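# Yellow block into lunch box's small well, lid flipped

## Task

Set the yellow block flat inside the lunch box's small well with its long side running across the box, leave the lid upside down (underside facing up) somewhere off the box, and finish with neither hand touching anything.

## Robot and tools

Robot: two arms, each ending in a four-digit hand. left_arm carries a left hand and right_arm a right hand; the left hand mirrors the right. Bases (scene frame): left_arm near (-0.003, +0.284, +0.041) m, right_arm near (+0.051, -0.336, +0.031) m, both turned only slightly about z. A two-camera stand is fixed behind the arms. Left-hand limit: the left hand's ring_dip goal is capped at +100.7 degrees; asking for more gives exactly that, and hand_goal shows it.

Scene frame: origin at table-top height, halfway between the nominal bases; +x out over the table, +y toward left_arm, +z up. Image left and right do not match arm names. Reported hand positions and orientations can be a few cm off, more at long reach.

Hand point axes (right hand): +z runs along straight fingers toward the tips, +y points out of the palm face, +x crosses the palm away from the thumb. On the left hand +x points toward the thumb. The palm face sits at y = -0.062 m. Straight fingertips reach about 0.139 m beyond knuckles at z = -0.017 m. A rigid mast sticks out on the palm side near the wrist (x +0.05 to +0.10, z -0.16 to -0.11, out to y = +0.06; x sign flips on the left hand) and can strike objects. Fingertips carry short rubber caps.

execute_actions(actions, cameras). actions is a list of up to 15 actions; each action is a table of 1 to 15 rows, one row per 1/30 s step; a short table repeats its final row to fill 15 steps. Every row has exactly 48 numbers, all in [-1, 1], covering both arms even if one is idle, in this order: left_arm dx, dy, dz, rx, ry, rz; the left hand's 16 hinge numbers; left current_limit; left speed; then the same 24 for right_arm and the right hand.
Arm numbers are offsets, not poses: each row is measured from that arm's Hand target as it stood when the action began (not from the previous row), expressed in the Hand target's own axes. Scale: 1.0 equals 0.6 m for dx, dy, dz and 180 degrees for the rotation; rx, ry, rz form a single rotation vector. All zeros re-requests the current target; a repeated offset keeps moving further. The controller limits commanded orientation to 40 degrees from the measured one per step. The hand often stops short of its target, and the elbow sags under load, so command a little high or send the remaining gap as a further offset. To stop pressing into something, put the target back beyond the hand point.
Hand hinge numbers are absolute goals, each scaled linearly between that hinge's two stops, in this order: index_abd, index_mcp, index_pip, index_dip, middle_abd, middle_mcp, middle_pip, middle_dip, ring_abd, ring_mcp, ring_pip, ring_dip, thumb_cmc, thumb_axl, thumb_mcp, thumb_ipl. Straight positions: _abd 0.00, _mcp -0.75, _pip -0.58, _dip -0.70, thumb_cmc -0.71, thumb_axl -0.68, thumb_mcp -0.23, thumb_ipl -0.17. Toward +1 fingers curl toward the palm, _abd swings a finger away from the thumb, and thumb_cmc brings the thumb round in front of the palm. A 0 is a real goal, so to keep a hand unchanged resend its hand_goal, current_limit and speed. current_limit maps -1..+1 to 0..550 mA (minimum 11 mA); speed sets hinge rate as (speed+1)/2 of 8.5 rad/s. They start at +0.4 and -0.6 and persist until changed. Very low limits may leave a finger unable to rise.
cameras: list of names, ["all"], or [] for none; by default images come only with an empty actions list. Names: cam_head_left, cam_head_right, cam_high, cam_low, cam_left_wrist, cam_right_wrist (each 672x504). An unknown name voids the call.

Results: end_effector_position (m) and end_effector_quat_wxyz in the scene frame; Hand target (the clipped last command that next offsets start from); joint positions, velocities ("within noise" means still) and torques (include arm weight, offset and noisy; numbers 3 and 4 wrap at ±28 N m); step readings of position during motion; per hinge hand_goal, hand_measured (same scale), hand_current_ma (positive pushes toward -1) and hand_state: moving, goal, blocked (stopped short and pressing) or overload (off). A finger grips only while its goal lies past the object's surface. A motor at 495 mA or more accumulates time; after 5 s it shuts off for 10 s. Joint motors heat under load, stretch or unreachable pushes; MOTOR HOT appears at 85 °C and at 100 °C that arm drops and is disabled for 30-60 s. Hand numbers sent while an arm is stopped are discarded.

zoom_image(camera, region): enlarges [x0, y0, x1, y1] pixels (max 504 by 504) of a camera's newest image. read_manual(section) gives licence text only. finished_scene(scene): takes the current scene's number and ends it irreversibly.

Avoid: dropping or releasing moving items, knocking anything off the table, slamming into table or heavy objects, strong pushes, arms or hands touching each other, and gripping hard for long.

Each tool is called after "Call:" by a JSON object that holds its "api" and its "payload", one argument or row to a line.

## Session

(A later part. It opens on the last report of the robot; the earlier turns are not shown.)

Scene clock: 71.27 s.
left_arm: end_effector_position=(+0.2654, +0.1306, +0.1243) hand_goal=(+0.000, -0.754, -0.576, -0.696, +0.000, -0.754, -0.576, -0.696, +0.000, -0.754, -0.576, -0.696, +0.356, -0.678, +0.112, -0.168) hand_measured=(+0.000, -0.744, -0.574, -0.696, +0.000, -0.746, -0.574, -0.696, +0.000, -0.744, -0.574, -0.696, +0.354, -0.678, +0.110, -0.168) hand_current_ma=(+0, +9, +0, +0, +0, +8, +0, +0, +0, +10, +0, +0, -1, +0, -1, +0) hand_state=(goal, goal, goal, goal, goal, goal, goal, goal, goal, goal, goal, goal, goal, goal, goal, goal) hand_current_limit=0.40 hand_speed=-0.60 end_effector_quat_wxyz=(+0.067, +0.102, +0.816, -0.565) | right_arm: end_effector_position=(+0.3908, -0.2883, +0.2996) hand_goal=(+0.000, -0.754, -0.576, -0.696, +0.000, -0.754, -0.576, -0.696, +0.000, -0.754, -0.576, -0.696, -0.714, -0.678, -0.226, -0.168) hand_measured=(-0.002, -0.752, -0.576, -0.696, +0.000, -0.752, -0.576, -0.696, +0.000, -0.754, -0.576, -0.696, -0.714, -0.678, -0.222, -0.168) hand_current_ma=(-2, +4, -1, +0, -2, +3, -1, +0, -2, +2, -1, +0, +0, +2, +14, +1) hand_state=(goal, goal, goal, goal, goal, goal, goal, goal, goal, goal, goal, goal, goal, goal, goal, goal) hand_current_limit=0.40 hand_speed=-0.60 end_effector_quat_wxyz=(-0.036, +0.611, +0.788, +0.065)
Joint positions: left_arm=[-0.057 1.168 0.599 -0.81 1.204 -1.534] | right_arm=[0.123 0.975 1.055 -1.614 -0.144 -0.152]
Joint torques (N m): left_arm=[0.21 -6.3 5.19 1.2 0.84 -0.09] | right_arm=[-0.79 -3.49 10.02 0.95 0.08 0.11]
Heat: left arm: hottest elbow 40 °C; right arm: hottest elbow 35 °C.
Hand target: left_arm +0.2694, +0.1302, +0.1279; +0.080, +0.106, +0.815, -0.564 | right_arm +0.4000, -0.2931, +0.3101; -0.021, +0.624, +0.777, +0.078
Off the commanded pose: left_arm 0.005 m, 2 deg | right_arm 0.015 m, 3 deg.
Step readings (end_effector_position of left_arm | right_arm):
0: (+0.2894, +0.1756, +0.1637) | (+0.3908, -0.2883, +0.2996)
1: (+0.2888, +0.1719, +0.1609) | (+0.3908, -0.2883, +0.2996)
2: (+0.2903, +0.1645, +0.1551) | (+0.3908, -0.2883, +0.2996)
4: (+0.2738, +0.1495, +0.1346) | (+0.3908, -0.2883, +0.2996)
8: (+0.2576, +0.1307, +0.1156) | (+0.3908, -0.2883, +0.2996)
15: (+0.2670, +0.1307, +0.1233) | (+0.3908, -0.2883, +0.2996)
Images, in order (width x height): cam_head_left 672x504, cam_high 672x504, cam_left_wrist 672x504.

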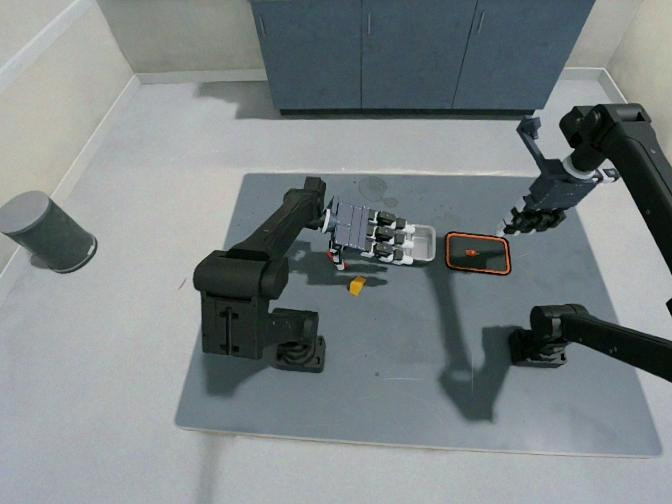

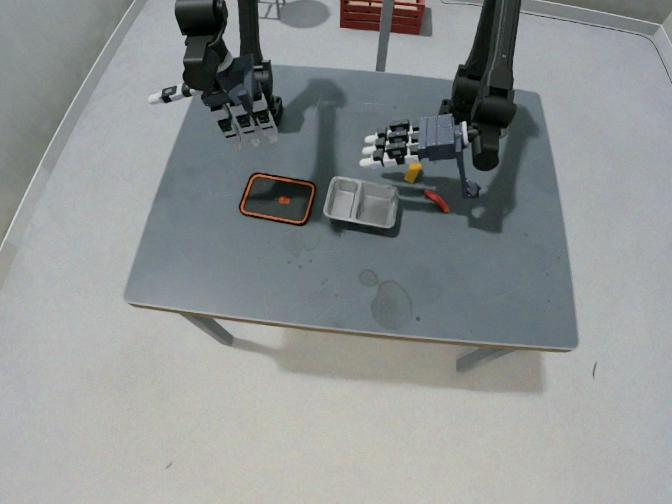

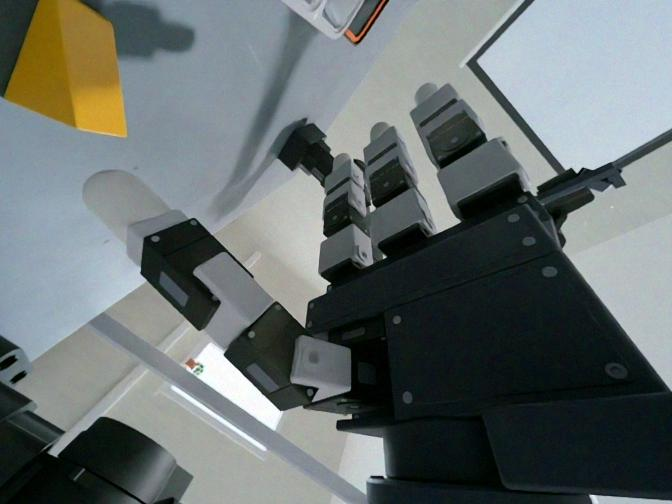

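Call:
{"api": "execute_actions", "payload": {
  "actions": [
    [[0.0495,0.093,0.048,0,0,0,0,-0.754,-0.576,-0.696,0,-0.754,-0.576,-0.696,0,-0.754,-0.576,-0.696,0.357,-0.678,0.112,-0.168,0.4,-0.6,0,0,0,0,0,0,0,-0.754,-0.576,-0.696,0,-0.754,-0.576,-0.696,0,-0.754,-0.576,-0.696,-0.714,-0.678,-0.226,-0.168,0.4,-0.6]]
  ],
  "cameras": ["cam_left_wrist"]
}}

Call:
{"api": "zoom_image", "payload": {
  "camera": "cam_left_wrist",
  "region": [0, 0, 300, 225]
}}

Scene clock: 74.83 s.
left_arm: end_effector_position=(+0.2467, +0.1311, +0.0515) hand_goal=(+0.000, -0.754, -0.576, -0.696, +0.000, -0.754, -0.576, -0.696, +0.000, -0.754, -0.576, -0.696, +0.356, -0.678, +0.112, -0.168) hand_measured=(+0.000, -0.744, -0.574, -0.696, +0.000, -0.746, -0.574, -0.696, +0.000, -0.744, -0.574, -0.696, +0.358, -0.678, +0.110, -0.168) hand_current_ma=(+0, +9, +0, +0, +0, +8, +0, +0, +0, +10, +0, +0, +1, +0, -1, +0) hand_state=(goal, goal, goal, goal, goal, goal, goal, goal, goal, goal, goal, goal, goal, goal, goal, goal) hand_current_limit=0.40 hand_speed=-0.60 end_effector_quat_wxyz=(+0.065, +0.088, +0.819, -0.564) | right_arm: end_effector_position=(+0.3908, -0.2883, +0.2996) hand_goal=(+0.000, -0.754, -0.576, -0.696, +0.000, -0.754, -0.576, -0.696, +0.000, -0.754, -0.576, -0.696, -0.714, -0.678, -0.226, -0.168) hand_measured=(-0.002, -0.752, -0.576, -0.696, +0.000, -0.752, -0.576, -0.696, +0.000, -0.754, -0.576, -0.696, -0.714, -0.678, -0.222, -0.168) hand_current_ma=(-2, +4, -1, +0, -2, +3, -1, +0, -2, +2, -1, +0, +0, +2, +14, +1) hand_state=(goal, goal, goal, goal, goal, goal, goal, goal, goal, goal, goal, goal, goal, goal, goal, goal) hand_current_limit=0.40 hand_speed=-0.60 end_effector_quat_wxyz=(-0.036, +0.611, +0.788, +0.065)
Joint positions: left_arm=[-0.063 1.291 0.443 -0.481 1.195 -1.608] | right_arm=[0.123 0.975 1.055 -1.614 -0.144 -0.152]
Joint torques (N m): left_arm=[-0.5 -6.59 4.9 1.31 0.84 -0.1] | right_arm=[-0.85 -3.55 10.03 0.92 0.09 0.1]
Heat: left arm: hottest elbow 39 °C; right arm: hottest elbow 35 °C.
Hand target: left_arm +0.2557, +0.1248, +0.0600; +0.080, +0.106, +0.815, -0.564 | right_arm +0.4000, -0.2931, +0.3101; -0.021, +0.624, +0.777, +0.078
Off the commanded pose: left_arm 0.014 m, 3 deg | right_arm 0.015 m, 3 deg.
Step readings (end_effector_position of left_arm | right_arm):
0: (+0.2653, +0.1306, +0.1243) | (+0.3908, -0.2883, +0.2996)
1: (+0.2660, +0.1300, +0.1199) | (+0.3908, -0.2883, +0.2996)
2: (+0.2690, +0.1301, +0.1114) | (+0.3908, -0.2883, +0.2996)
4: (+0.2542, +0.1325, +0.0843) | (+0.3908, -0.2883, +0.2996)
8: (+0.2384, +0.1330, +0.0519) | (+0.3908, -0.2883, +0.2996)
15: (+0.2472, +0.1312, +0.0514) | (+0.3908, -0.2883, +0.2996)
Images, in order (width x height): cam_left_wrist 672x504.

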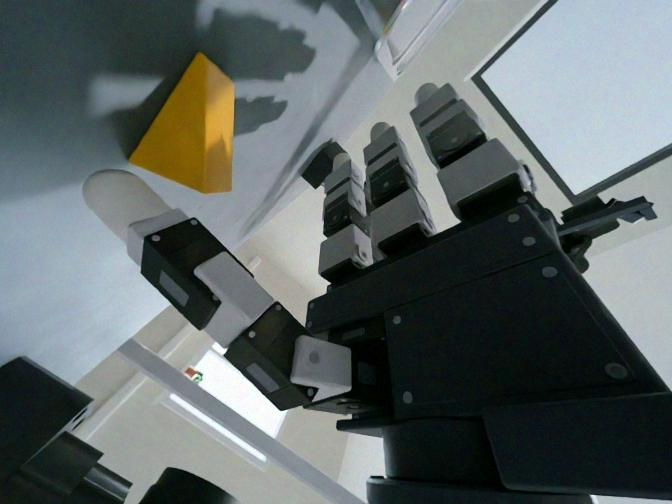

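Scaled by 1.680 from the camera's 672x504 image, which has a finer 960x720 frame.

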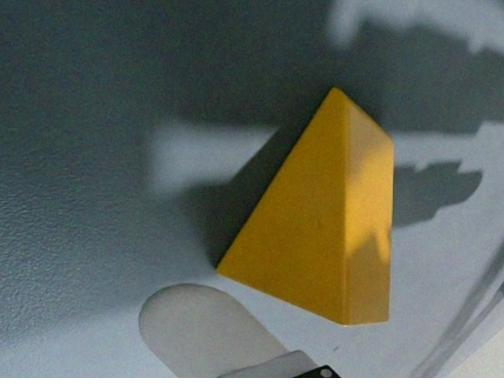

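Call:
{"api": "execute_actions", "payload": {
  "actions": [
    [[-0.0155,-0.0063,0.0033,0,0,0,0,-0.754,-0.576,-0.696,0,-0.754,-0.576,-0.696,0,-0.754,-0.576,-0.696,0.357,-0.678,0.112,-0.168,0.4,-0.6,0,0,0,0,0,0,0,-0.754,-0.576,-0.696,0,-0.754,-0.576,-0.696,0,-0.754,-0.576,-0.696,-0.714,-0.678,-0.226,-0.168,0.4,-0.6]],
    [[0.0088,-0.0105,0.021,0,0,0,0,-0.754,-0.576,-0.696,0,-0.754,-0.576,-0.696,0,-0.754,-0.576,-0.696,0.357,-0.678,0.112,-0.168,0.4,-0.6,0,0,0,0,0,0,0,-0.754,-0.576,-0.696,0,-0.754,-0.576,-0.696,0,-0.754,-0.576,-0.696,-0.714,-0.678,-0.226,-0.168,0.4,-0.6]],
    [[0.0088,-0.0105,0.021,0,0,0,0,-0.754,-0.576,-0.696,0,-0.754,-0.576,-0.696,0,-0.754,-0.576,-0.696,0.357,-0.678,0.112,-0.168,0.4,-0.6,0,0,0,0,0,0,0,-0.754,-0.576,-0.696,0,-0.754,-0.576,-0.696,0,-0.754,-0.576,-0.696,-0.714,-0.678,-0.226,-0.168,0.4,-0.6]]
  ],
  "cameras": ["cam_left_wrist"]
}}

Call:
{"api": "zoom_image", "payload": {
  "camera": "cam_left_wrist",
  "region": [0, 0, 300, 225]
}}

Scene clock: 79.70 s.
left_arm: end_effector_position=(+0.2447, +0.0971, +0.0578) hand_goal=(+0.000, -0.754, -0.576, -0.696, +0.000, -0.754, -0.576, -0.696, +0.000, -0.754, -0.576, -0.696, +0.356, -0.678, +0.112, -0.168) hand_measured=(+0.000, -0.744, -0.574, -0.696, +0.000, -0.744, -0.574, -0.696, +0.000, -0.742, -0.574, -0.696, +0.358, -0.678, +0.110, -0.168) hand_current_ma=(+0, +9, +0, +0, +0, +8, +0, +0, +0, +12, +0, +0, +0, +0, -1, +0) hand_state=(goal, goal, goal, goal, goal, goal, goal, goal, goal, goal, goal, goal, goal, goal, goal, goal) hand_current_limit=0.40 hand_speed=-0.60 end_effector_quat_wxyz=(+0.064, +0.096, +0.820, -0.561) | right_arm: end_effector_position=(+0.3908, -0.2883, +0.2996) hand_goal=(+0.000, -0.754, -0.576, -0.696, +0.000, -0.754, -0.576, -0.696, +0.000, -0.754, -0.576, -0.696, -0.714, -0.678, -0.226, -0.168) hand_measured=(-0.002, -0.752, -0.576, -0.696, +0.000, -0.752, -0.576, -0.696, +0.000, -0.754, -0.576, -0.696, -0.714, -0.678, -0.222, -0.168) hand_current_ma=(-2, +4, -1, +0, -2, +3, -1, +0, -2, +2, -1, +0, +0, +2, +14, +1) hand_state=(goal, goal, goal, goal, goal, goal, goal, goal, goal, goal, goal, goal, goal, goal, goal, goal) hand_current_limit=0.40 hand_speed=-0.60 end_effector_quat_wxyz=(-0.036, +0.611, +0.788, +0.065)
Joint positions: left_arm=[-0.199 1.248 0.407 -0.22 1.143 -1.891] | right_arm=[0.123 0.975 1.055 -1.614 -0.144 -0.152]
Joint torques (N m): left_arm=[-0.09 -6.59 4.51 1.83 0.71 -0.11] | right_arm=[-0.97 -3.6 10.02 0.91 0.1 0.11]
Heat: left arm: hottest elbow 39 °C; right arm: hottest elbow 36 °C.
Hand target: left_arm +0.2505, +0.0939, +0.0649; +0.080, +0.106, +0.815, -0.564 | right_arm +0.4000, -0.2931, +0.3101; -0.021, +0.624, +0.777, +0.078
Off the commanded pose: left_arm 0.010 m, 2 deg | right_arm 0.015 m, 3 deg.
Step readings (end_effector_position of left_arm | right_arm):
0: (+0.2467, +0.1311, +0.0515) | (+0.3908, -0.2883, +0.2996)
1: (+0.2466, +0.1309, +0.0514) | (+0.3908, -0.2883, +0.2996)
2: (+0.2463, +0.1301, +0.0515) | (+0.3908, -0.2883, +0.2996)
4: (+0.2457, +0.1289, +0.0516) | (+0.3908, -0.2883, +0.2996)
8: (+0.2446, +0.1279, +0.0515) | (+0.3908, -0.2883, +0.2996)
15: (+0.2445, +0.1279, +0.0515) | (+0.3908, -0.2883, +0.2996)
16: (+0.2456, +0.1272, +0.0517) | (+0.3908, -0.2883, +0.2996)
17: (+0.2480, +0.1243, +0.0521) | (+0.3908, -0.2883, +0.2996)
19: (+0.2518, +0.1173, +0.0552) | (+0.3908, -0.2883, +0.2996)
23: (+0.2528, +0.1097, +0.0592) | (+0.3908, -0.2883, +0.2996)
30: (+0.2530, +0.1097, +0.0594) | (+0.3908, -0.2883, +0.2996)
31: (+0.2533, +0.1100, +0.0591) | (+0.3908, -0.2883, +0.2996)
32: (+0.2539, +0.1089, +0.0578) | (+0.3908, -0.2883, +0.2996)
34: (+0.2507, +0.1041, +0.0570) | (+0.3908, -0.2883, +0.2996)
38: (+0.2446, +0.0973, +0.0570) | (+0.3908, -0.2883, +0.2996)
45: (+0.2451, +0.0972, +0.0577) | (+0.3908, -0.2883, +0.2996)
Images, in order (width x height): cam_left_wrist 672x504.

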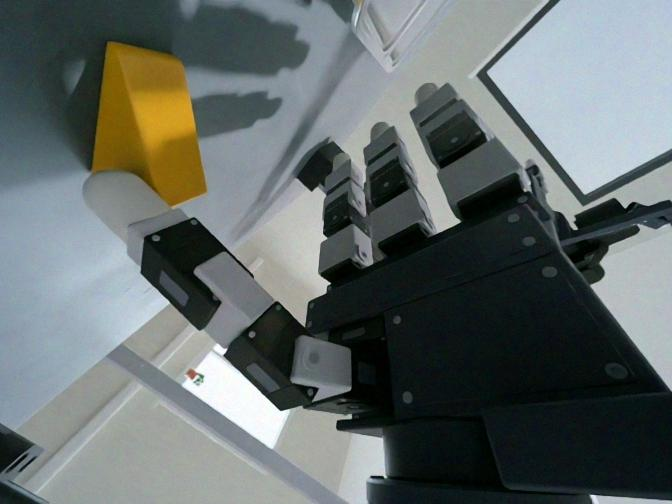

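Scaled by 1.680 from the camera's 672x504 image, which has a finer 960x720 frame.

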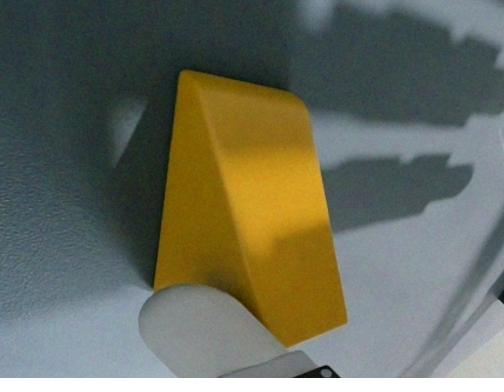

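Call:
{"api": "execute_actions", "payload": {
  "actions": [
    [[-0.02,-0.046,-0.0345,0,0,0,0,-0.754,-0.576,-0.696,0,-0.754,-0.576,-0.696,0,-0.754,-0.576,-0.696,0.357,-0.678,0.112,-0.168,0.4,-0.6,0,0,0,0,0,0,0,-0.754,-0.576,-0.696,0,-0.754,-0.576,-0.696,0,-0.754,-0.576,-0.696,-0.714,-0.678,-0.226,-0.168,0.4,-0.6]]
  ],
  "cameras": ["cam_left_wrist","cam_high"]
}}

Call:
{"api": "zoom_image", "payload": {
  "camera": "cam_left_wrist",
  "region": [0, 0, 300, 225]
}}

Call:
{"api": "zoom_image", "payload": {
  "camera": "cam_high",
  "region": [360, 120, 500, 225]
}}

Scene clock: 84.60 s.
left_arm: end_effector_position=(+0.2270, +0.1048, +0.0782) hand_goal=(+0.000, -0.754, -0.576, -0.696, +0.000, -0.754, -0.576, -0.696, +0.000, -0.754, -0.576, -0.696, +0.356, -0.678, +0.112, -0.168) hand_measured=(+0.000, -0.744, -0.574, -0.696, +0.000, -0.744, -0.574, -0.696, +0.000, -0.742, -0.574, -0.696, +0.358, -0.678, +0.110, -0.168) hand_current_ma=(+0, +10, +0, +0, +0, +9, +0, +0, +0, +13, +0, +0, +1, +0, -1, +0) hand_state=(goal, goal, goal, goal, goal, goal, goal, goal, goal, goal, goal, goal, goal, goal, goal, goal) hand_current_limit=0.40 hand_speed=-0.60 end_effector_quat_wxyz=(+0.053, +0.092, +0.823, -0.558) | right_arm: end_effector_position=(+0.3908, -0.2883, +0.2996) hand_goal=(+0.000, -0.754, -0.576, -0.696, +0.000, -0.754, -0.576, -0.696, +0.000, -0.754, -0.576, -0.696, -0.714, -0.678, -0.226, -0.168) hand_measured=(-0.002, -0.752, -0.576, -0.696, +0.000, -0.752, -0.576, -0.696, +0.000, -0.754, -0.576, -0.696, -0.714, -0.678, -0.222, -0.168) hand_current_ma=(-2, +4, -1, +0, -2, +3, -1, +0, -2, +2, -1, +0, +0, +2, +14, +1) hand_state=(goal, goal, goal, goal, goal, goal, goal, goal, goal, goal, goal, goal, goal, goal, goal, goal) hand_current_limit=0.40 hand_speed=-0.60 end_effector_quat_wxyz=(-0.036, +0.611, +0.788, +0.065)
Joint positions: left_arm=[-0.187 1.134 0.413 -0.402 1.146 -1.85] | right_arm=[0.123 0.975 1.055 -1.614 -0.144 -0.152]
Joint torques (N m): left_arm=[1.67 -4.48 9.07 -0.1 1.3 0.09] | right_arm=[-0.85 -3.49 9.99 0.92 0.09 0.11]
Heat: left arm: hottest elbow 39 °C; right arm: hottest elbow 36 °C.
Hand target: left_arm +0.2546, +0.1028, +0.1001; +0.080, +0.106, +0.815, -0.564 | right_arm +0.4000, -0.2931, +0.3101; -0.021, +0.624, +0.777, +0.078
Off the commanded pose: left_arm 0.035 m, 4 deg | right_arm 0.015 m, 3 deg.
Step readings (end_effector_position of left_arm | right_arm):
0: (+0.2447, +0.0971, +0.0578) | (+0.3908, -0.2883, +0.2996)
1: (+0.2420, +0.0977, +0.0583) | (+0.3908, -0.2883, +0.2996)
2: (+0.2366, +0.0994, +0.0612) | (+0.3908, -0.2883, +0.2996)
4: (+0.2302, +0.1008, +0.0691) | (+0.3908, -0.2883, +0.2996)
8: (+0.2286, +0.1027, +0.0794) | (+0.3908, -0.2883, +0.2996)
15: (+0.2268, +0.1047, +0.0783) | (+0.3908, -0.2883, +0.2996)
Images, in order (width x height): cam_high 672x504, cam_left_wrist 672x504.

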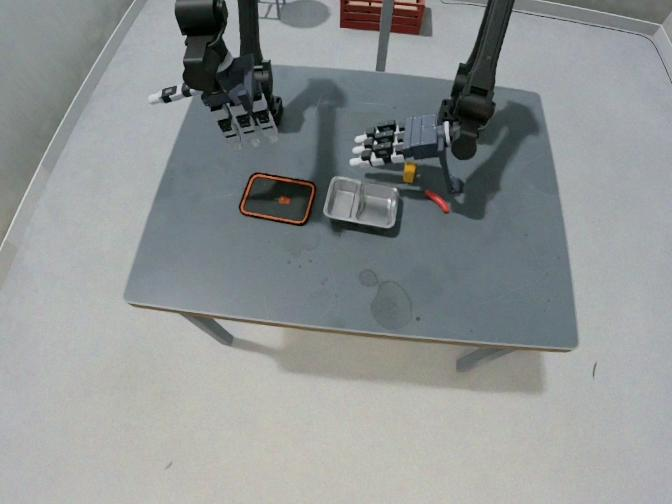

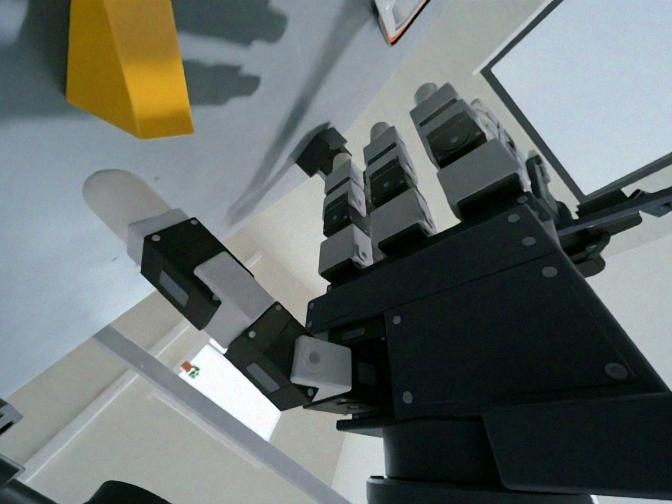

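Scaled by 1.680 from the camera's 672x504 image, which has a finer 960x720 frame.

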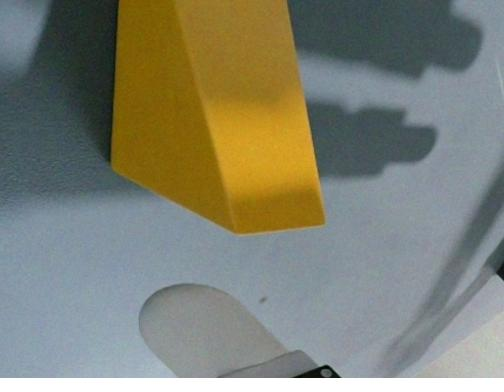

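Scaled by 3.600 from the camera's 672x504 image, which has a finer 960x720 frame.

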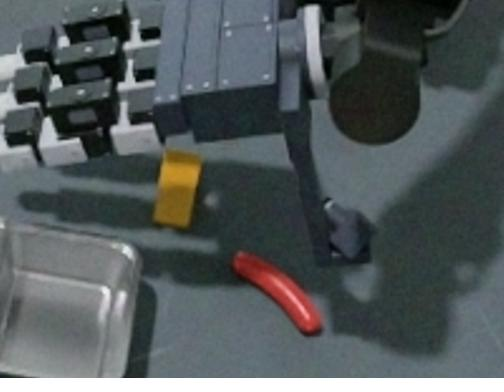

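Call:
{"api": "execute_actions", "payload": {
  "actions": [
    [[0.027,-0.03,0.081,0,0,0,0,-0.754,-0.576,-0.696,0,-0.754,-0.576,-0.696,0,-0.754,-0.576,-0.696,0.357,-0.678,0.112,-0.168,0.4,-0.6,0,0,0,0,0,0,0,-0.754,-0.576,-0.696,0,-0.754,-0.576,-0.696,0,-0.754,-0.576,-0.696,-0.714,-0.678,-0.226,-0.168,0.4,-0.6]]
  ],
  "cameras": ["cam_left_wrist"]
}}

Call:
{"api": "zoom_image", "payload": {
  "camera": "cam_left_wrist",
  "region": [0, 0, 300, 225]
}}

Scene clock: 88.33 s.
left_arm: end_effector_position=(+0.2210, +0.0578, +0.0853) hand_goal=(+0.000, -0.754, -0.576, -0.696, +0.000, -0.754, -0.576, -0.696, +0.000, -0.754, -0.576, -0.696, +0.356, -0.678, +0.112, -0.168) hand_measured=(+0.000, -0.742, -0.574, -0.696, +0.000, -0.742, -0.574, -0.696, +0.000, -0.740, -0.574, -0.696, +0.358, -0.678, +0.110, -0.168) hand_current_ma=(+0, +13, +0, +0, +0, +12, +1, +0, +0, +16, +1, +0, +1, +0, -1, +0) hand_state=(goal, goal, goal, goal, goal, goal, goal, goal, goal, goal, goal, goal, goal, goal, goal, goal) hand_current_limit=0.40 hand_speed=-0.60 end_effector_quat_wxyz=(+0.046, +0.127, +0.821, -0.555) | right_arm: end_effector_position=(+0.3908, -0.2883, +0.2996) hand_goal=(+0.000, -0.754, -0.576, -0.696, +0.000, -0.754, -0.576, -0.696, +0.000, -0.754, -0.576, -0.696, -0.714, -0.678, -0.226, -0.168) hand_measured=(-0.002, -0.752, -0.576, -0.696, +0.000, -0.752, -0.576, -0.696, +0.000, -0.754, -0.576, -0.696, -0.714, -0.678, -0.222, -0.168) hand_current_ma=(-2, +4, -1, +0, -2, +3, -1, +0, -2, +2, -1, +0, +0, +2, +14, +1) hand_state=(goal, goal, goal, goal, goal, goal, goal, goal, goal, goal, goal, goal, goal, goal, goal, goal) hand_current_limit=0.40 hand_speed=-0.60 end_effector_quat_wxyz=(-0.036, +0.611, +0.788, +0.065)
Joint positions: left_arm=[-0.376 1.133 0.412 -0.185 1.068 -2.066] | right_arm=[0.123 0.975 1.055 -1.614 -0.144 -0.152]
Joint torques (N m): left_arm=[0.79 -4.54 6.58 2.14 0.6 -0.1] | right_arm=[-0.91 -3.37 9.99 0.96 0.1 0.1]
Heat: left arm: hottest elbow 39 °C; right arm: hottest elbow 36 °C.
Hand target: left_arm +0.2348, +0.0525, +0.0952; +0.080, +0.106, +0.815, -0.564 | right_arm +0.4000, -0.2931, +0.3101; -0.021, +0.624, +0.777, +0.078
Off the commanded pose: left_arm 0.018 m, 5 deg | right_arm 0.015 m, 3 deg.
joint sent to its limit (left arm) — joint 6 (wrist roll), lower limit. The joint targets are off in position and orientation.
Step readings (end_effector_position of left_arm | right_arm):
0: (+0.2270, +0.1048, +0.0782) | (+0.3908, -0.2883, +0.2996)
1: (+0.2288, +0.1029, +0.0784) | (+0.3908, -0.2883, +0.2996)
2: (+0.2328, +0.0963, +0.0787) | (+0.3908, -0.2883, +0.2996)
4: (+0.2315, +0.0749, +0.0831) | (+0.3908, -0.2883, +0.2996)
8: (+0.2219, +0.0574, +0.0854) | (+0.3908, -0.2883, +0.2996)
15: (+0.2218, +0.0578, +0.0853) | (+0.3908, -0.2883, +0.2996)
Images, in order (width x height): cam_left_wrist 672x504.

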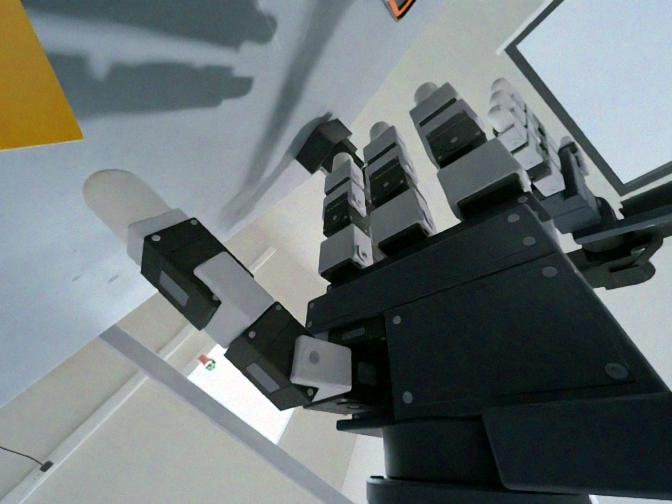

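Scaled by 1.680 from the camera's 672x504 image, which has a finer 960x720 frame.

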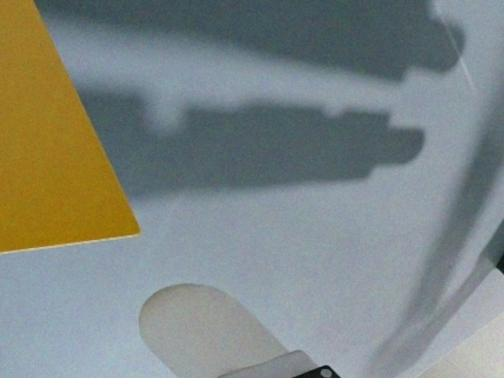

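Call:
{"api": "execute_actions", "payload": {
  "actions": [
    [[0.0247,0.0042,0.0188,0.0208,0.0752,0.0292,0,-0.754,-0.576,-0.696,0,-0.754,-0.576,-0.696,0,-0.754,-0.576,-0.696,0.357,-0.678,0.112,-0.168,0.4,-0.6,0,0,0,0,0,0,0,-0.754,-0.576,-0.696,0,-0.754,-0.576,-0.696,0,-0.754,-0.576,-0.696,-0.714,-0.678,-0.226,-0.168,0.4,-0.6]]
  ],
  "cameras": ["cam_left_wrist"]
}}

Call:
{"api": "zoom_image", "payload": {
  "camera": "cam_left_wrist",
  "region": [0, 0, 300, 225]
}}

Scene clock: 92.37 s.
left_arm: end_effector_position=(+0.2014, +0.0575, +0.0662) hand_goal=(+0.000, -0.754, -0.576, -0.696, +0.000, -0.754, -0.576, -0.696, +0.000, -0.754, -0.576, -0.696, +0.356, -0.678, +0.112, -0.168) hand_measured=(+0.000, -0.742, -0.574, -0.696, +0.000, -0.744, -0.574, -0.696, +0.000, -0.742, -0.574, -0.696, +0.358, -0.678, +0.110, -0.168) hand_current_ma=(+0, +13, +1, +0, +0, +10, +1, +0, +0, +13, +1, +0, +1, +0, -1, +0) hand_state=(goal, goal, goal, goal, goal, goal, goal, goal, goal, goal, goal, goal, goal, goal, goal, goal) hand_current_limit=0.40 hand_speed=-0.60 end_effector_quat_wxyz=(-0.012, +0.188, +0.806, -0.561) | right_arm: end_effector_position=(+0.3908, -0.2883, +0.2996) hand_goal=(+0.000, -0.754, -0.576, -0.696, +0.000, -0.754, -0.576, -0.696, +0.000, -0.754, -0.576, -0.696, -0.714, -0.678, -0.226, -0.168) hand_measured=(-0.002, -0.752, -0.576, -0.696, +0.000, -0.752, -0.576, -0.696, +0.000, -0.754, -0.576, -0.696, -0.714, -0.678, -0.222, -0.168) hand_current_ma=(-2, +4, -1, +0, -2, +3, -1, +0, -2, +2, -1, +0, +0, +2, +14, +1) hand_state=(goal, goal, goal, goal, goal, goal, goal, goal, goal, goal, goal, goal, goal, goal, goal, goal) hand_current_limit=0.40 hand_speed=-0.60 end_effector_quat_wxyz=(-0.036, +0.611, +0.788, +0.065)
Joint positions: left_arm=[-0.381 1.246 0.46 -0.418 1.163 -1.758] | right_arm=[0.123 0.975 1.055 -1.614 -0.144 -0.152]
Joint torques (N m): left_arm=[-0.15 -5.36 8.4 -0.21 1.39 0.08] | right_arm=[-0.91 -3.6 9.99 0.95 0.09 0.1]
Heat: left arm: hottest elbow 39 °C; right arm: hottest elbow 36 °C.
Hand target: left_arm +0.2213, +0.0440, +0.0852; +0.005, +0.211, +0.795, -0.569 | right_arm +0.4000, -0.2931, +0.3101; -0.021, +0.624, +0.777, +0.078
Off the commanded pose: left_arm 0.031 m, 4 deg | right_arm 0.015 m, 3 deg.
Step readings (end_effector_position of left_arm | right_arm):
0: (+0.2210, +0.0578, +0.0853) | (+0.3908, -0.2883, +0.2996)
1: (+0.2176, +0.0570, +0.0857) | (+0.3908, -0.2883, +0.2996)
2: (+0.2118, +0.0548, +0.0860) | (+0.3908, -0.2883, +0.2996)
4: (+0.2023, +0.0547, +0.0769) | (+0.3908, -0.2883, +0.2996)
8: (+0.1909, +0.0601, +0.0613) | (+0.3908, -0.2883, +0.2996)
15: (+0.1980, +0.0585, +0.0651) | (+0.3908, -0.2883, +0.2996)
Images, in order (width x height): cam_left_wrist 672x504.

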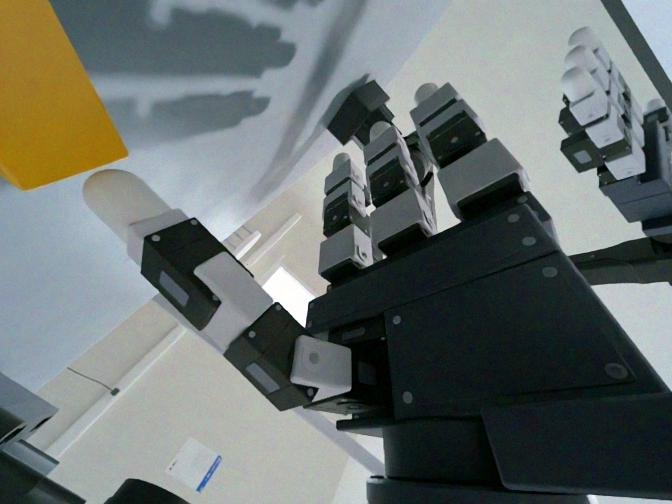

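Scaled by 1.680 from the camera's 672x504 image, which has a finer 960x720 frame.

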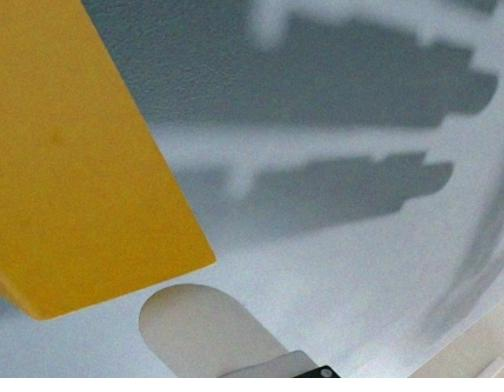

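Call:
{"api": "execute_actions", "payload": {
  "actions": [
    [[-0.031,-0.0137,-0.0025,0,0,0,0,-0.754,-0.576,-0.696,0,-0.754,-0.576,-0.696,0,-0.754,-0.576,-0.696,0.357,-0.678,0.112,-0.168,0.4,-0.6,0,0,0,0,0,0,0,-0.754,-0.576,-0.696,0,-0.754,-0.576,-0.696,0,-0.754,-0.576,-0.696,-0.714,-0.678,-0.226,-0.168,0.4,-0.6]]
  ],
  "cameras": ["cam_left_wrist"]
}}

Call:
{"api": "zoom_image", "payload": {
  "camera": "cam_left_wrist",
  "region": [0, 0, 300, 225]
}}

Scene clock: 95.27 s.
left_arm: end_effector_position=(+0.2202, +0.0495, +0.0806) hand_goal=(+0.000, -0.754, -0.576, -0.696, +0.000, -0.754, -0.576, -0.696, +0.000, -0.754, -0.576, -0.696, +0.356, -0.678, +0.112, -0.168) hand_measured=(+0.000, -0.742, -0.574, -0.696, +0.000, -0.744, -0.574, -0.696, +0.000, -0.742, -0.574, -0.696, +0.358, -0.678, +0.110, -0.168) hand_current_ma=(+0, +13, +1, +0, +0, +10, +1, +0, +0, +13, +1, +0, +1, +0, -1, +0) hand_state=(goal, goal, goal, goal, goal, goal, goal, goal, goal, goal, goal, goal, goal, goal, goal, goal) hand_current_limit=0.40 hand_speed=-0.60 end_effector_quat_wxyz=(-0.007, +0.191, +0.805, -0.562) | right_arm: end_effector_position=(+0.3908, -0.2883, +0.2996) hand_goal=(+0.000, -0.754, -0.576, -0.696, +0.000, -0.754, -0.576, -0.696, +0.000, -0.754, -0.576, -0.696, -0.714, -0.678, -0.226, -0.168) hand_measured=(-0.002, -0.752, -0.576, -0.696, +0.000, -0.752, -0.576, -0.696, +0.000, -0.754, -0.576, -0.696, -0.714, -0.678, -0.222, -0.168) hand_current_ma=(-2, +4, -1, +0, -2, +3, -1, +0, -2, +2, -1, +0, +0, +2, +14, +1) hand_state=(goal, goal, goal, goal, goal, goal, goal, goal, goal, goal, goal, goal, goal, goal, goal, goal) hand_current_limit=0.40 hand_speed=-0.60 end_effector_quat_wxyz=(-0.036, +0.611, +0.788, +0.065)
Joint positions: left_arm=[-0.381 1.26 0.521 -0.453 1.163 -1.758] | right_arm=[0.123 0.975 1.055 -1.614 -0.144 -0.152]
Joint torques (N m): left_arm=[-0.21 -5.66 8.34 -0.14 1.37 0.08] | right_arm=[-1.08 -3.6 10.02 0.91 0.09 0.09]
Heat: left arm: hottest elbow 39 °C; right arm: hottest elbow 36 °C.
Hand target: left_arm +0.2358, +0.0371, +0.0978; +0.005, +0.211, +0.795, -0.569 | right_arm +0.4000, -0.2931, +0.3101; -0.021, +0.624, +0.777, +0.078
Off the commanded pose: left_arm 0.026 m, 3 deg | right_arm 0.015 m, 3 deg.
Step readings (end_effector_position of left_arm | right_arm):
0: (+0.2014, +0.0575, +0.0662) | (+0.3908, -0.2883, +0.2996)
1: (+0.2022, +0.0572, +0.0670) | (+0.3908, -0.2883, +0.2996)
2: (+0.2032, +0.0567, +0.0686) | (+0.3908, -0.2883, +0.2996)
4: (+0.2095, +0.0540, +0.0732) | (+0.3908, -0.2883, +0.2996)
8: (+0.2208, +0.0492, +0.0816) | (+0.3908, -0.2883, +0.2996)
15: (+0.2202, +0.0495, +0.0806) | (+0.3908, -0.2883, +0.2996)
Images, in order (width x height): cam_left_wrist 672x504.

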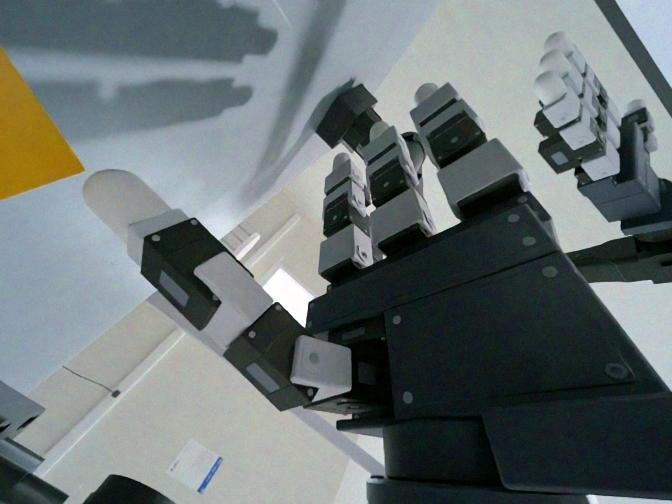

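Scaled by 1.680 from the camera's 672x504 image, which has a finer 960x720 frame.

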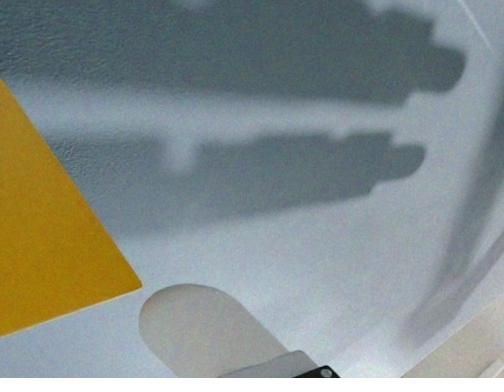

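Call:
{"api": "execute_actions", "payload": {
  "actions": [
    [[0.02,0.0183,0.0053,0,0,0,0,-0.754,-0.576,-0.696,0,-0.754,-0.576,-0.696,0,-0.754,-0.576,-0.696,0.357,-0.678,0.112,-0.168,0.4,-0.6,0,0,0,0,0,0,0,-0.754,-0.576,-0.696,0,-0.754,-0.576,-0.696,0,-0.754,-0.576,-0.696,-0.714,-0.678,-0.226,-0.168,0.4,-0.6]]
  ],
  "cameras": ["cam_left_wrist"]
}}

Call:
{"api": "zoom_image", "payload": {
  "camera": "cam_left_wrist",
  "region": [0, 0, 300, 225]
}}

Scene clock: 97.07 s.
left_arm: end_effector_position=(+0.2192, +0.0497, +0.0770) hand_goal=(+0.000, -0.754, -0.576, -0.696, +0.000, -0.754, -0.576, -0.696, +0.000, -0.754, -0.576, -0.696, +0.356, -0.678, +0.112, -0.168) hand_measured=(+0.000, -0.742, -0.574, -0.696, +0.000, -0.744, -0.574, -0.696, +0.000, -0.742, -0.574, -0.696, +0.358, -0.678, +0.110, -0.168) hand_current_ma=(+0, +13, +1, +0, +0, +10, +1, +0, +0, +13, +1, +0, +1, +0, +0, +0) hand_state=(goal, goal, goal, goal, goal, goal, goal, goal, goal, goal, goal, goal, goal, goal, goal, goal) hand_current_limit=0.40 hand_speed=-0.60 end_effector_quat_wxyz=(-0.012, +0.189, +0.806, -0.561) | right_arm: end_effector_position=(+0.3908, -0.2883, +0.2996) hand_goal=(+0.000, -0.754, -0.576, -0.696, +0.000, -0.754, -0.576, -0.696, +0.000, -0.754, -0.576, -0.696, -0.714, -0.678, -0.226, -0.168) hand_measured=(-0.002, -0.752, -0.576, -0.696, +0.000, -0.752, -0.576, -0.696, +0.000, -0.754, -0.576, -0.696, -0.714, -0.678, -0.222, -0.168) hand_current_ma=(-2, +4, -1, +0, -2, +3, -1, +0, -2, +2, -1, +0, +0, +2, +14, +1) hand_state=(goal, goal, goal, goal, goal, goal, goal, goal, goal, goal, goal, goal, goal, goal, goal, goal) hand_current_limit=0.40 hand_speed=-0.60 end_effector_quat_wxyz=(-0.036, +0.611, +0.788, +0.065)
Joint positions: left_arm=[-0.381 1.274 0.521 -0.453 1.164 -1.755] | right_arm=[0.123 0.975 1.055 -1.614 -0.144 -0.152]
Joint torques (N m): left_arm=[0.09 -5.77 5.68 1.47 1.35 0.11] | right_arm=[-0.85 -3.43 9.99 0.92 0.1 0.09]
Heat: left arm: hottest elbow 39 °C; right arm: hottest elbow 36 °C.
Hand target: left_arm +0.2279, +0.0410, +0.0838; +0.005, +0.211, +0.795, -0.569 | right_arm +0.4000, -0.2931, +0.3101; -0.021, +0.624, +0.777, +0.078
Off the commanded pose: left_arm 0.014 m, 4 deg | right_arm 0.015 m, 3 deg.
Step readings (end_effector_position of left_arm | right_arm):
0: (+0.2202, +0.0495, +0.0806) | (+0.3908, -0.2883, +0.2996)
1: (+0.2199, +0.0493, +0.0804) | (+0.3908, -0.2883, +0.2996)
2: (+0.2199, +0.0494, +0.0800) | (+0.3908, -0.2883, +0.2996)
4: (+0.2196, +0.0495, +0.0787) | (+0.3908, -0.2883, +0.2996)
8: (+0.2192, +0.0497, +0.0770) | (+0.3908, -0.2883, +0.2996)
15: (+0.2192, +0.0497, +0.0770) | (+0.3908, -0.2883, +0.2996)
Images, in order (width x height): cam_left_wrist 672x504.

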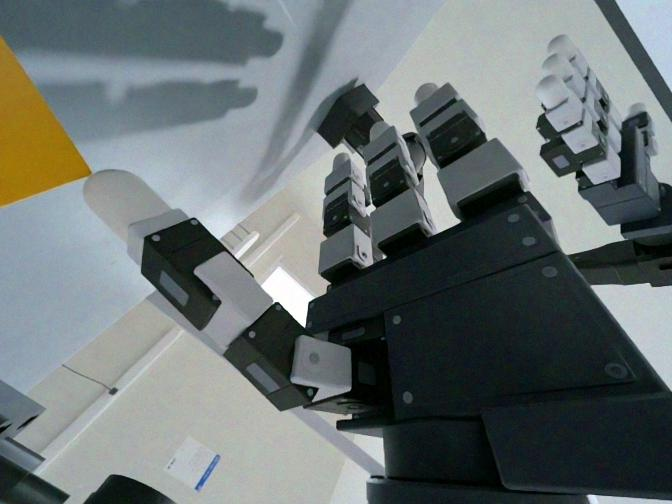

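Scaled by 1.680 from the camera's 672x504 image, which has a finer 960x720 frame.

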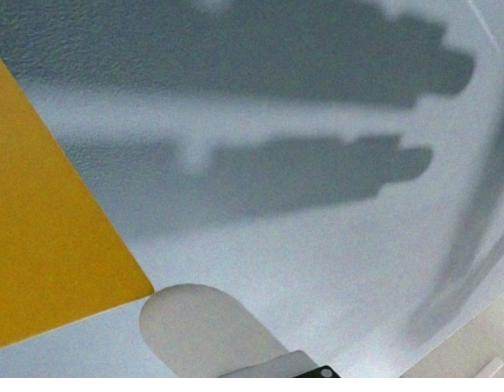

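Call:
{"api": "execute_actions", "payload": {
  "actions": [
    [[0.02,0.015,0.005,0,0,0,0,-0.754,-0.576,-0.696,0,-0.754,-0.576,-0.696,0,-0.754,-0.576,-0.696,0.357,-0.678,0.112,-0.168,0.4,-0.6,0,0,0,0,0,0,0,-0.754,-0.576,-0.696,0,-0.754,-0.576,-0.696,0,-0.754,-0.576,-0.696,-0.714,-0.678,-0.226,-0.168,0.4,-0.6]]
  ],
  "cameras": ["cam_left_wrist"]
}}

Call:
{"api": "zoom_image", "payload": {
  "camera": "cam_left_wrist",
  "region": [0, 0, 300, 225]
}}

Scene clock: 98.50 s.
left_arm: end_effector_position=(+0.2139, +0.0511, +0.0683) hand_goal=(+0.000, -0.754, -0.576, -0.696, +0.000, -0.754, -0.576, -0.696, +0.000, -0.754, -0.576, -0.696, +0.356, -0.678, +0.112, -0.168) hand_measured=(+0.000, -0.742, -0.574, -0.696, +0.000, -0.744, -0.574, -0.696, +0.000, -0.742, -0.574, -0.696, +0.354, -0.680, +0.114, -0.168) hand_current_ma=(+0, +13, +1, +0, +0, +10, +1, +0, +0, +13, +1, +0, -1, +0, +1, +0) hand_state=(goal, goal, goal, goal, goal, goal, goal, goal, goal, goal, goal, goal, goal, goal, goal, goal) hand_current_limit=0.40 hand_speed=-0.60 end_effector_quat_wxyz=(-0.009, +0.192, +0.803, -0.564) | right_arm: end_effector_position=(+0.3908, -0.2883, +0.2996) hand_goal=(+0.000, -0.754, -0.576, -0.696, +0.000, -0.754, -0.576, -0.696, +0.000, -0.754, -0.576, -0.696, -0.714, -0.678, -0.226, -0.168) hand_measured=(-0.002, -0.752, -0.576, -0.696, +0.000, -0.752, -0.576, -0.696, +0.000, -0.754, -0.576, -0.696, -0.714, -0.678, -0.222, -0.168) hand_current_ma=(-2, +4, -1, +0, -2, +3, -1, +0, -2, +2, -1, +0, +0, +2, +14, +1) hand_state=(goal, goal, goal, goal, goal, goal, goal, goal, goal, goal, goal, goal, goal, goal, goal, goal) hand_current_limit=0.40 hand_speed=-0.60 end_effector_quat_wxyz=(-0.036, +0.611, +0.788, +0.065)
Joint positions: left_arm=[-0.381 1.282 0.492 -0.409 1.171 -1.753] | right_arm=[0.123 0.975 1.055 -1.614 -0.144 -0.152]
Joint torques (N m): left_arm=[-0.15 -5.83 4.82 1.58 1.14 0.08] | right_arm=[-1.03 -3.66 9.96 0.9 0.1 0.11]
Heat: left arm: hottest elbow 39 °C; right arm: hottest elbow 36 °C.
Hand target: left_arm +0.2193, +0.0446, +0.0716; +0.005, +0.211, +0.795, -0.569 | right_arm +0.4000, -0.2931, +0.3101; -0.021, +0.624, +0.777, +0.078
Off the commanded pose: left_arm 0.009 m, 3 deg | right_arm 0.015 m, 3 deg.
Step readings (end_effector_position of left_arm | right_arm):
0: (+0.2192, +0.0497, +0.0770) | (+0.3908, -0.2883, +0.2996)
1: (+0.2192, +0.0495, +0.0765) | (+0.3908, -0.2883, +0.2996)
2: (+0.2188, +0.0489, +0.0761) | (+0.3908, -0.2883, +0.2996)
4: (+0.2165, +0.0499, +0.0728) | (+0.3908, -0.2883, +0.2996)
8: (+0.2131, +0.0514, +0.0685) | (+0.3908, -0.2883, +0.2996)
15: (+0.2139, +0.0511, +0.0683) | (+0.3908, -0.2883, +0.2996)
Images, in order (width x height): cam_left_wrist 672x504.

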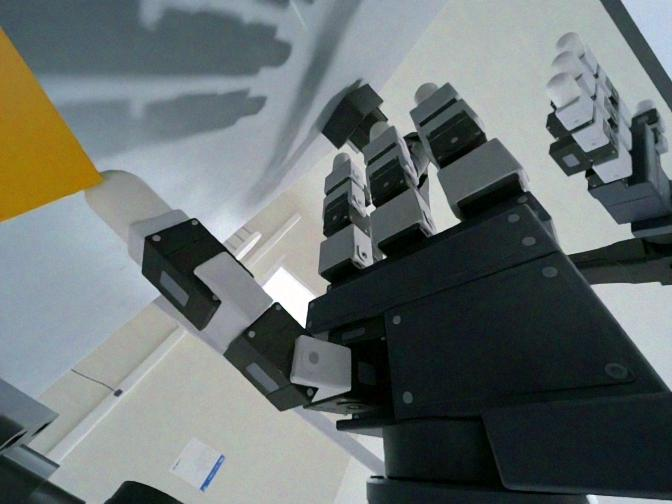

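Scaled by 1.680 from the camera's 672x504 image, which has a finer 960x720 frame.

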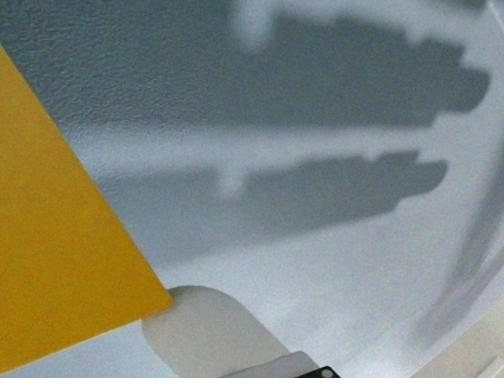

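Call:
{"api": "execute_actions", "payload": {
  "actions": [
    [[-0.025,-0.0087,-0.009,0,0,0,0,-0.754,-0.576,-0.696,0,-0.754,-0.576,-0.696,0,-0.754,-0.576,-0.696,0.357,-0.678,0.112,-0.168,0.4,-0.6,0,0,0,0,0,0,0,-0.754,-0.576,-0.696,0,-0.754,-0.576,-0.696,0,-0.754,-0.576,-0.696,-0.714,-0.678,-0.226,-0.168,0.4,-0.6]]
  ],
  "cameras": ["cam_left_wrist","cam_high"]
}}

Call:
{"api": "zoom_image", "payload": {
  "camera": "cam_left_wrist",
  "region": [0, 0, 300, 225]
}}

Call:
{"api": "zoom_image", "payload": {
  "camera": "cam_high",
  "region": [360, 120, 500, 225]
}}

Scene clock: 101.10 s.
left_arm: end_effector_position=(+0.2113, +0.0526, +0.0653) hand_goal=(+0.000, -0.754, -0.576, -0.696, +0.000, -0.754, -0.576, -0.696, +0.000, -0.754, -0.576, -0.696, +0.356, -0.678, +0.112, -0.168) hand_measured=(+0.000, -0.742, -0.574, -0.696, +0.000, -0.744, -0.574, -0.696, +0.000, -0.742, -0.574, -0.696, +0.354, -0.680, +0.114, -0.168) hand_current_ma=(+0, +13, +1, +0, +0, +10, +1, +0, +0, +13, +1, +0, -1, +0, +1, +0) hand_state=(goal, goal, goal, goal, goal, goal, goal, goal, goal, goal, goal, goal, goal, goal, goal, goal) hand_current_limit=0.40 hand_speed=-0.60 end_effector_quat_wxyz=(-0.013, +0.195, +0.803, -0.562) | right_arm: end_effector_position=(+0.3908, -0.2883, +0.2996) hand_goal=(+0.000, -0.754, -0.576, -0.696, +0.000, -0.754, -0.576, -0.696, +0.000, -0.754, -0.576, -0.696, -0.714, -0.678, -0.226, -0.168) hand_measured=(-0.002, -0.752, -0.576, -0.696, +0.000, -0.752, -0.576, -0.696, +0.000, -0.754, -0.576, -0.696, -0.714, -0.678, -0.222, -0.168) hand_current_ma=(-2, +4, -1, +0, -2, +3, -1, +0, -2, +2, -1, +0, +0, +2, +14, +1) hand_state=(goal, goal, goal, goal, goal, goal, goal, goal, goal, goal, goal, goal, goal, goal, goal, goal) hand_current_limit=0.40 hand_speed=-0.60 end_effector_quat_wxyz=(-0.036, +0.611, +0.788, +0.065)
Joint positions: left_arm=[-0.381 1.289 0.492 -0.43 1.171 -1.726] | right_arm=[0.123 0.975 1.055 -1.614 -0.144 -0.152]
Joint torques (N m): left_arm=[0.97 -5.54 8.09 -0.24 1.34 0.09] | right_arm=[-0.85 -3.31 9.98 0.92 0.08 0.1]
Heat: left arm: hottest elbow 39 °C; right arm: hottest elbow 36 °C.
Hand target: left_arm +0.2325, +0.0432, +0.0820; +0.005, +0.211, +0.795, -0.569 | right_arm +0.4000, -0.2931, +0.3101; -0.021, +0.624, +0.777, +0.078
Off the commanded pose: left_arm 0.029 m, 3 deg | right_arm 0.015 m, 3 deg.
Step readings (end_effector_position of left_arm | right_arm):
0: (+0.2139, +0.0511, +0.0683) | (+0.3908, -0.2883, +0.2996)
1: (+0.2137, +0.0512, +0.0682) | (+0.3908, -0.2883, +0.2996)
2: (+0.2131, +0.0515, +0.0675) | (+0.3908, -0.2883, +0.2996)
4: (+0.2116, +0.0522, +0.0664) | (+0.3908, -0.2883, +0.2996)
8: (+0.2110, +0.0526, +0.0654) | (+0.3908, -0.2883, +0.2996)
15: (+0.2111, +0.0526, +0.0653) | (+0.3908, -0.2883, +0.2996)
Images, in order (width x height): cam_high 672x504, cam_left_wrist 672x504.

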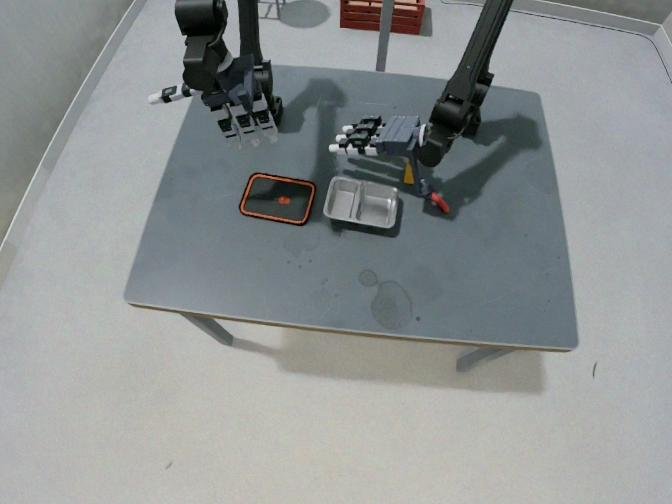

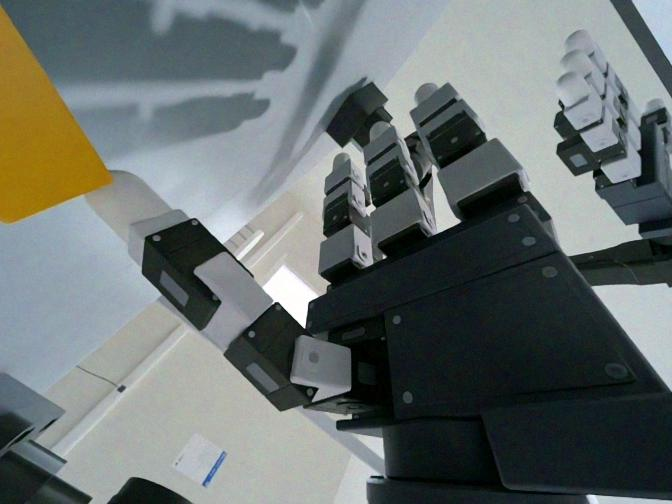

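Scaled by 1.680 from the camera's 672x504 image, which has a finer 960x720 frame.

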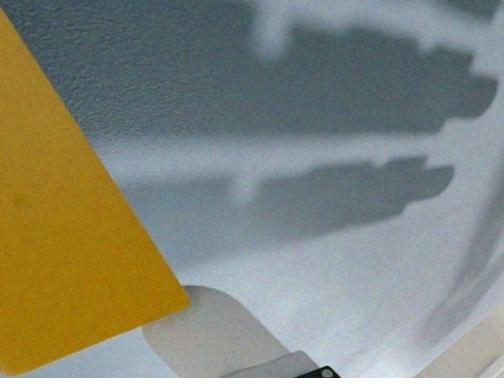

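Scaled by 3.600 from the camera's 672x504 image, which has a finer 960x720 frame.

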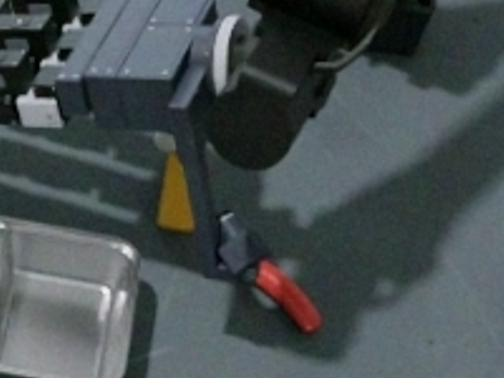

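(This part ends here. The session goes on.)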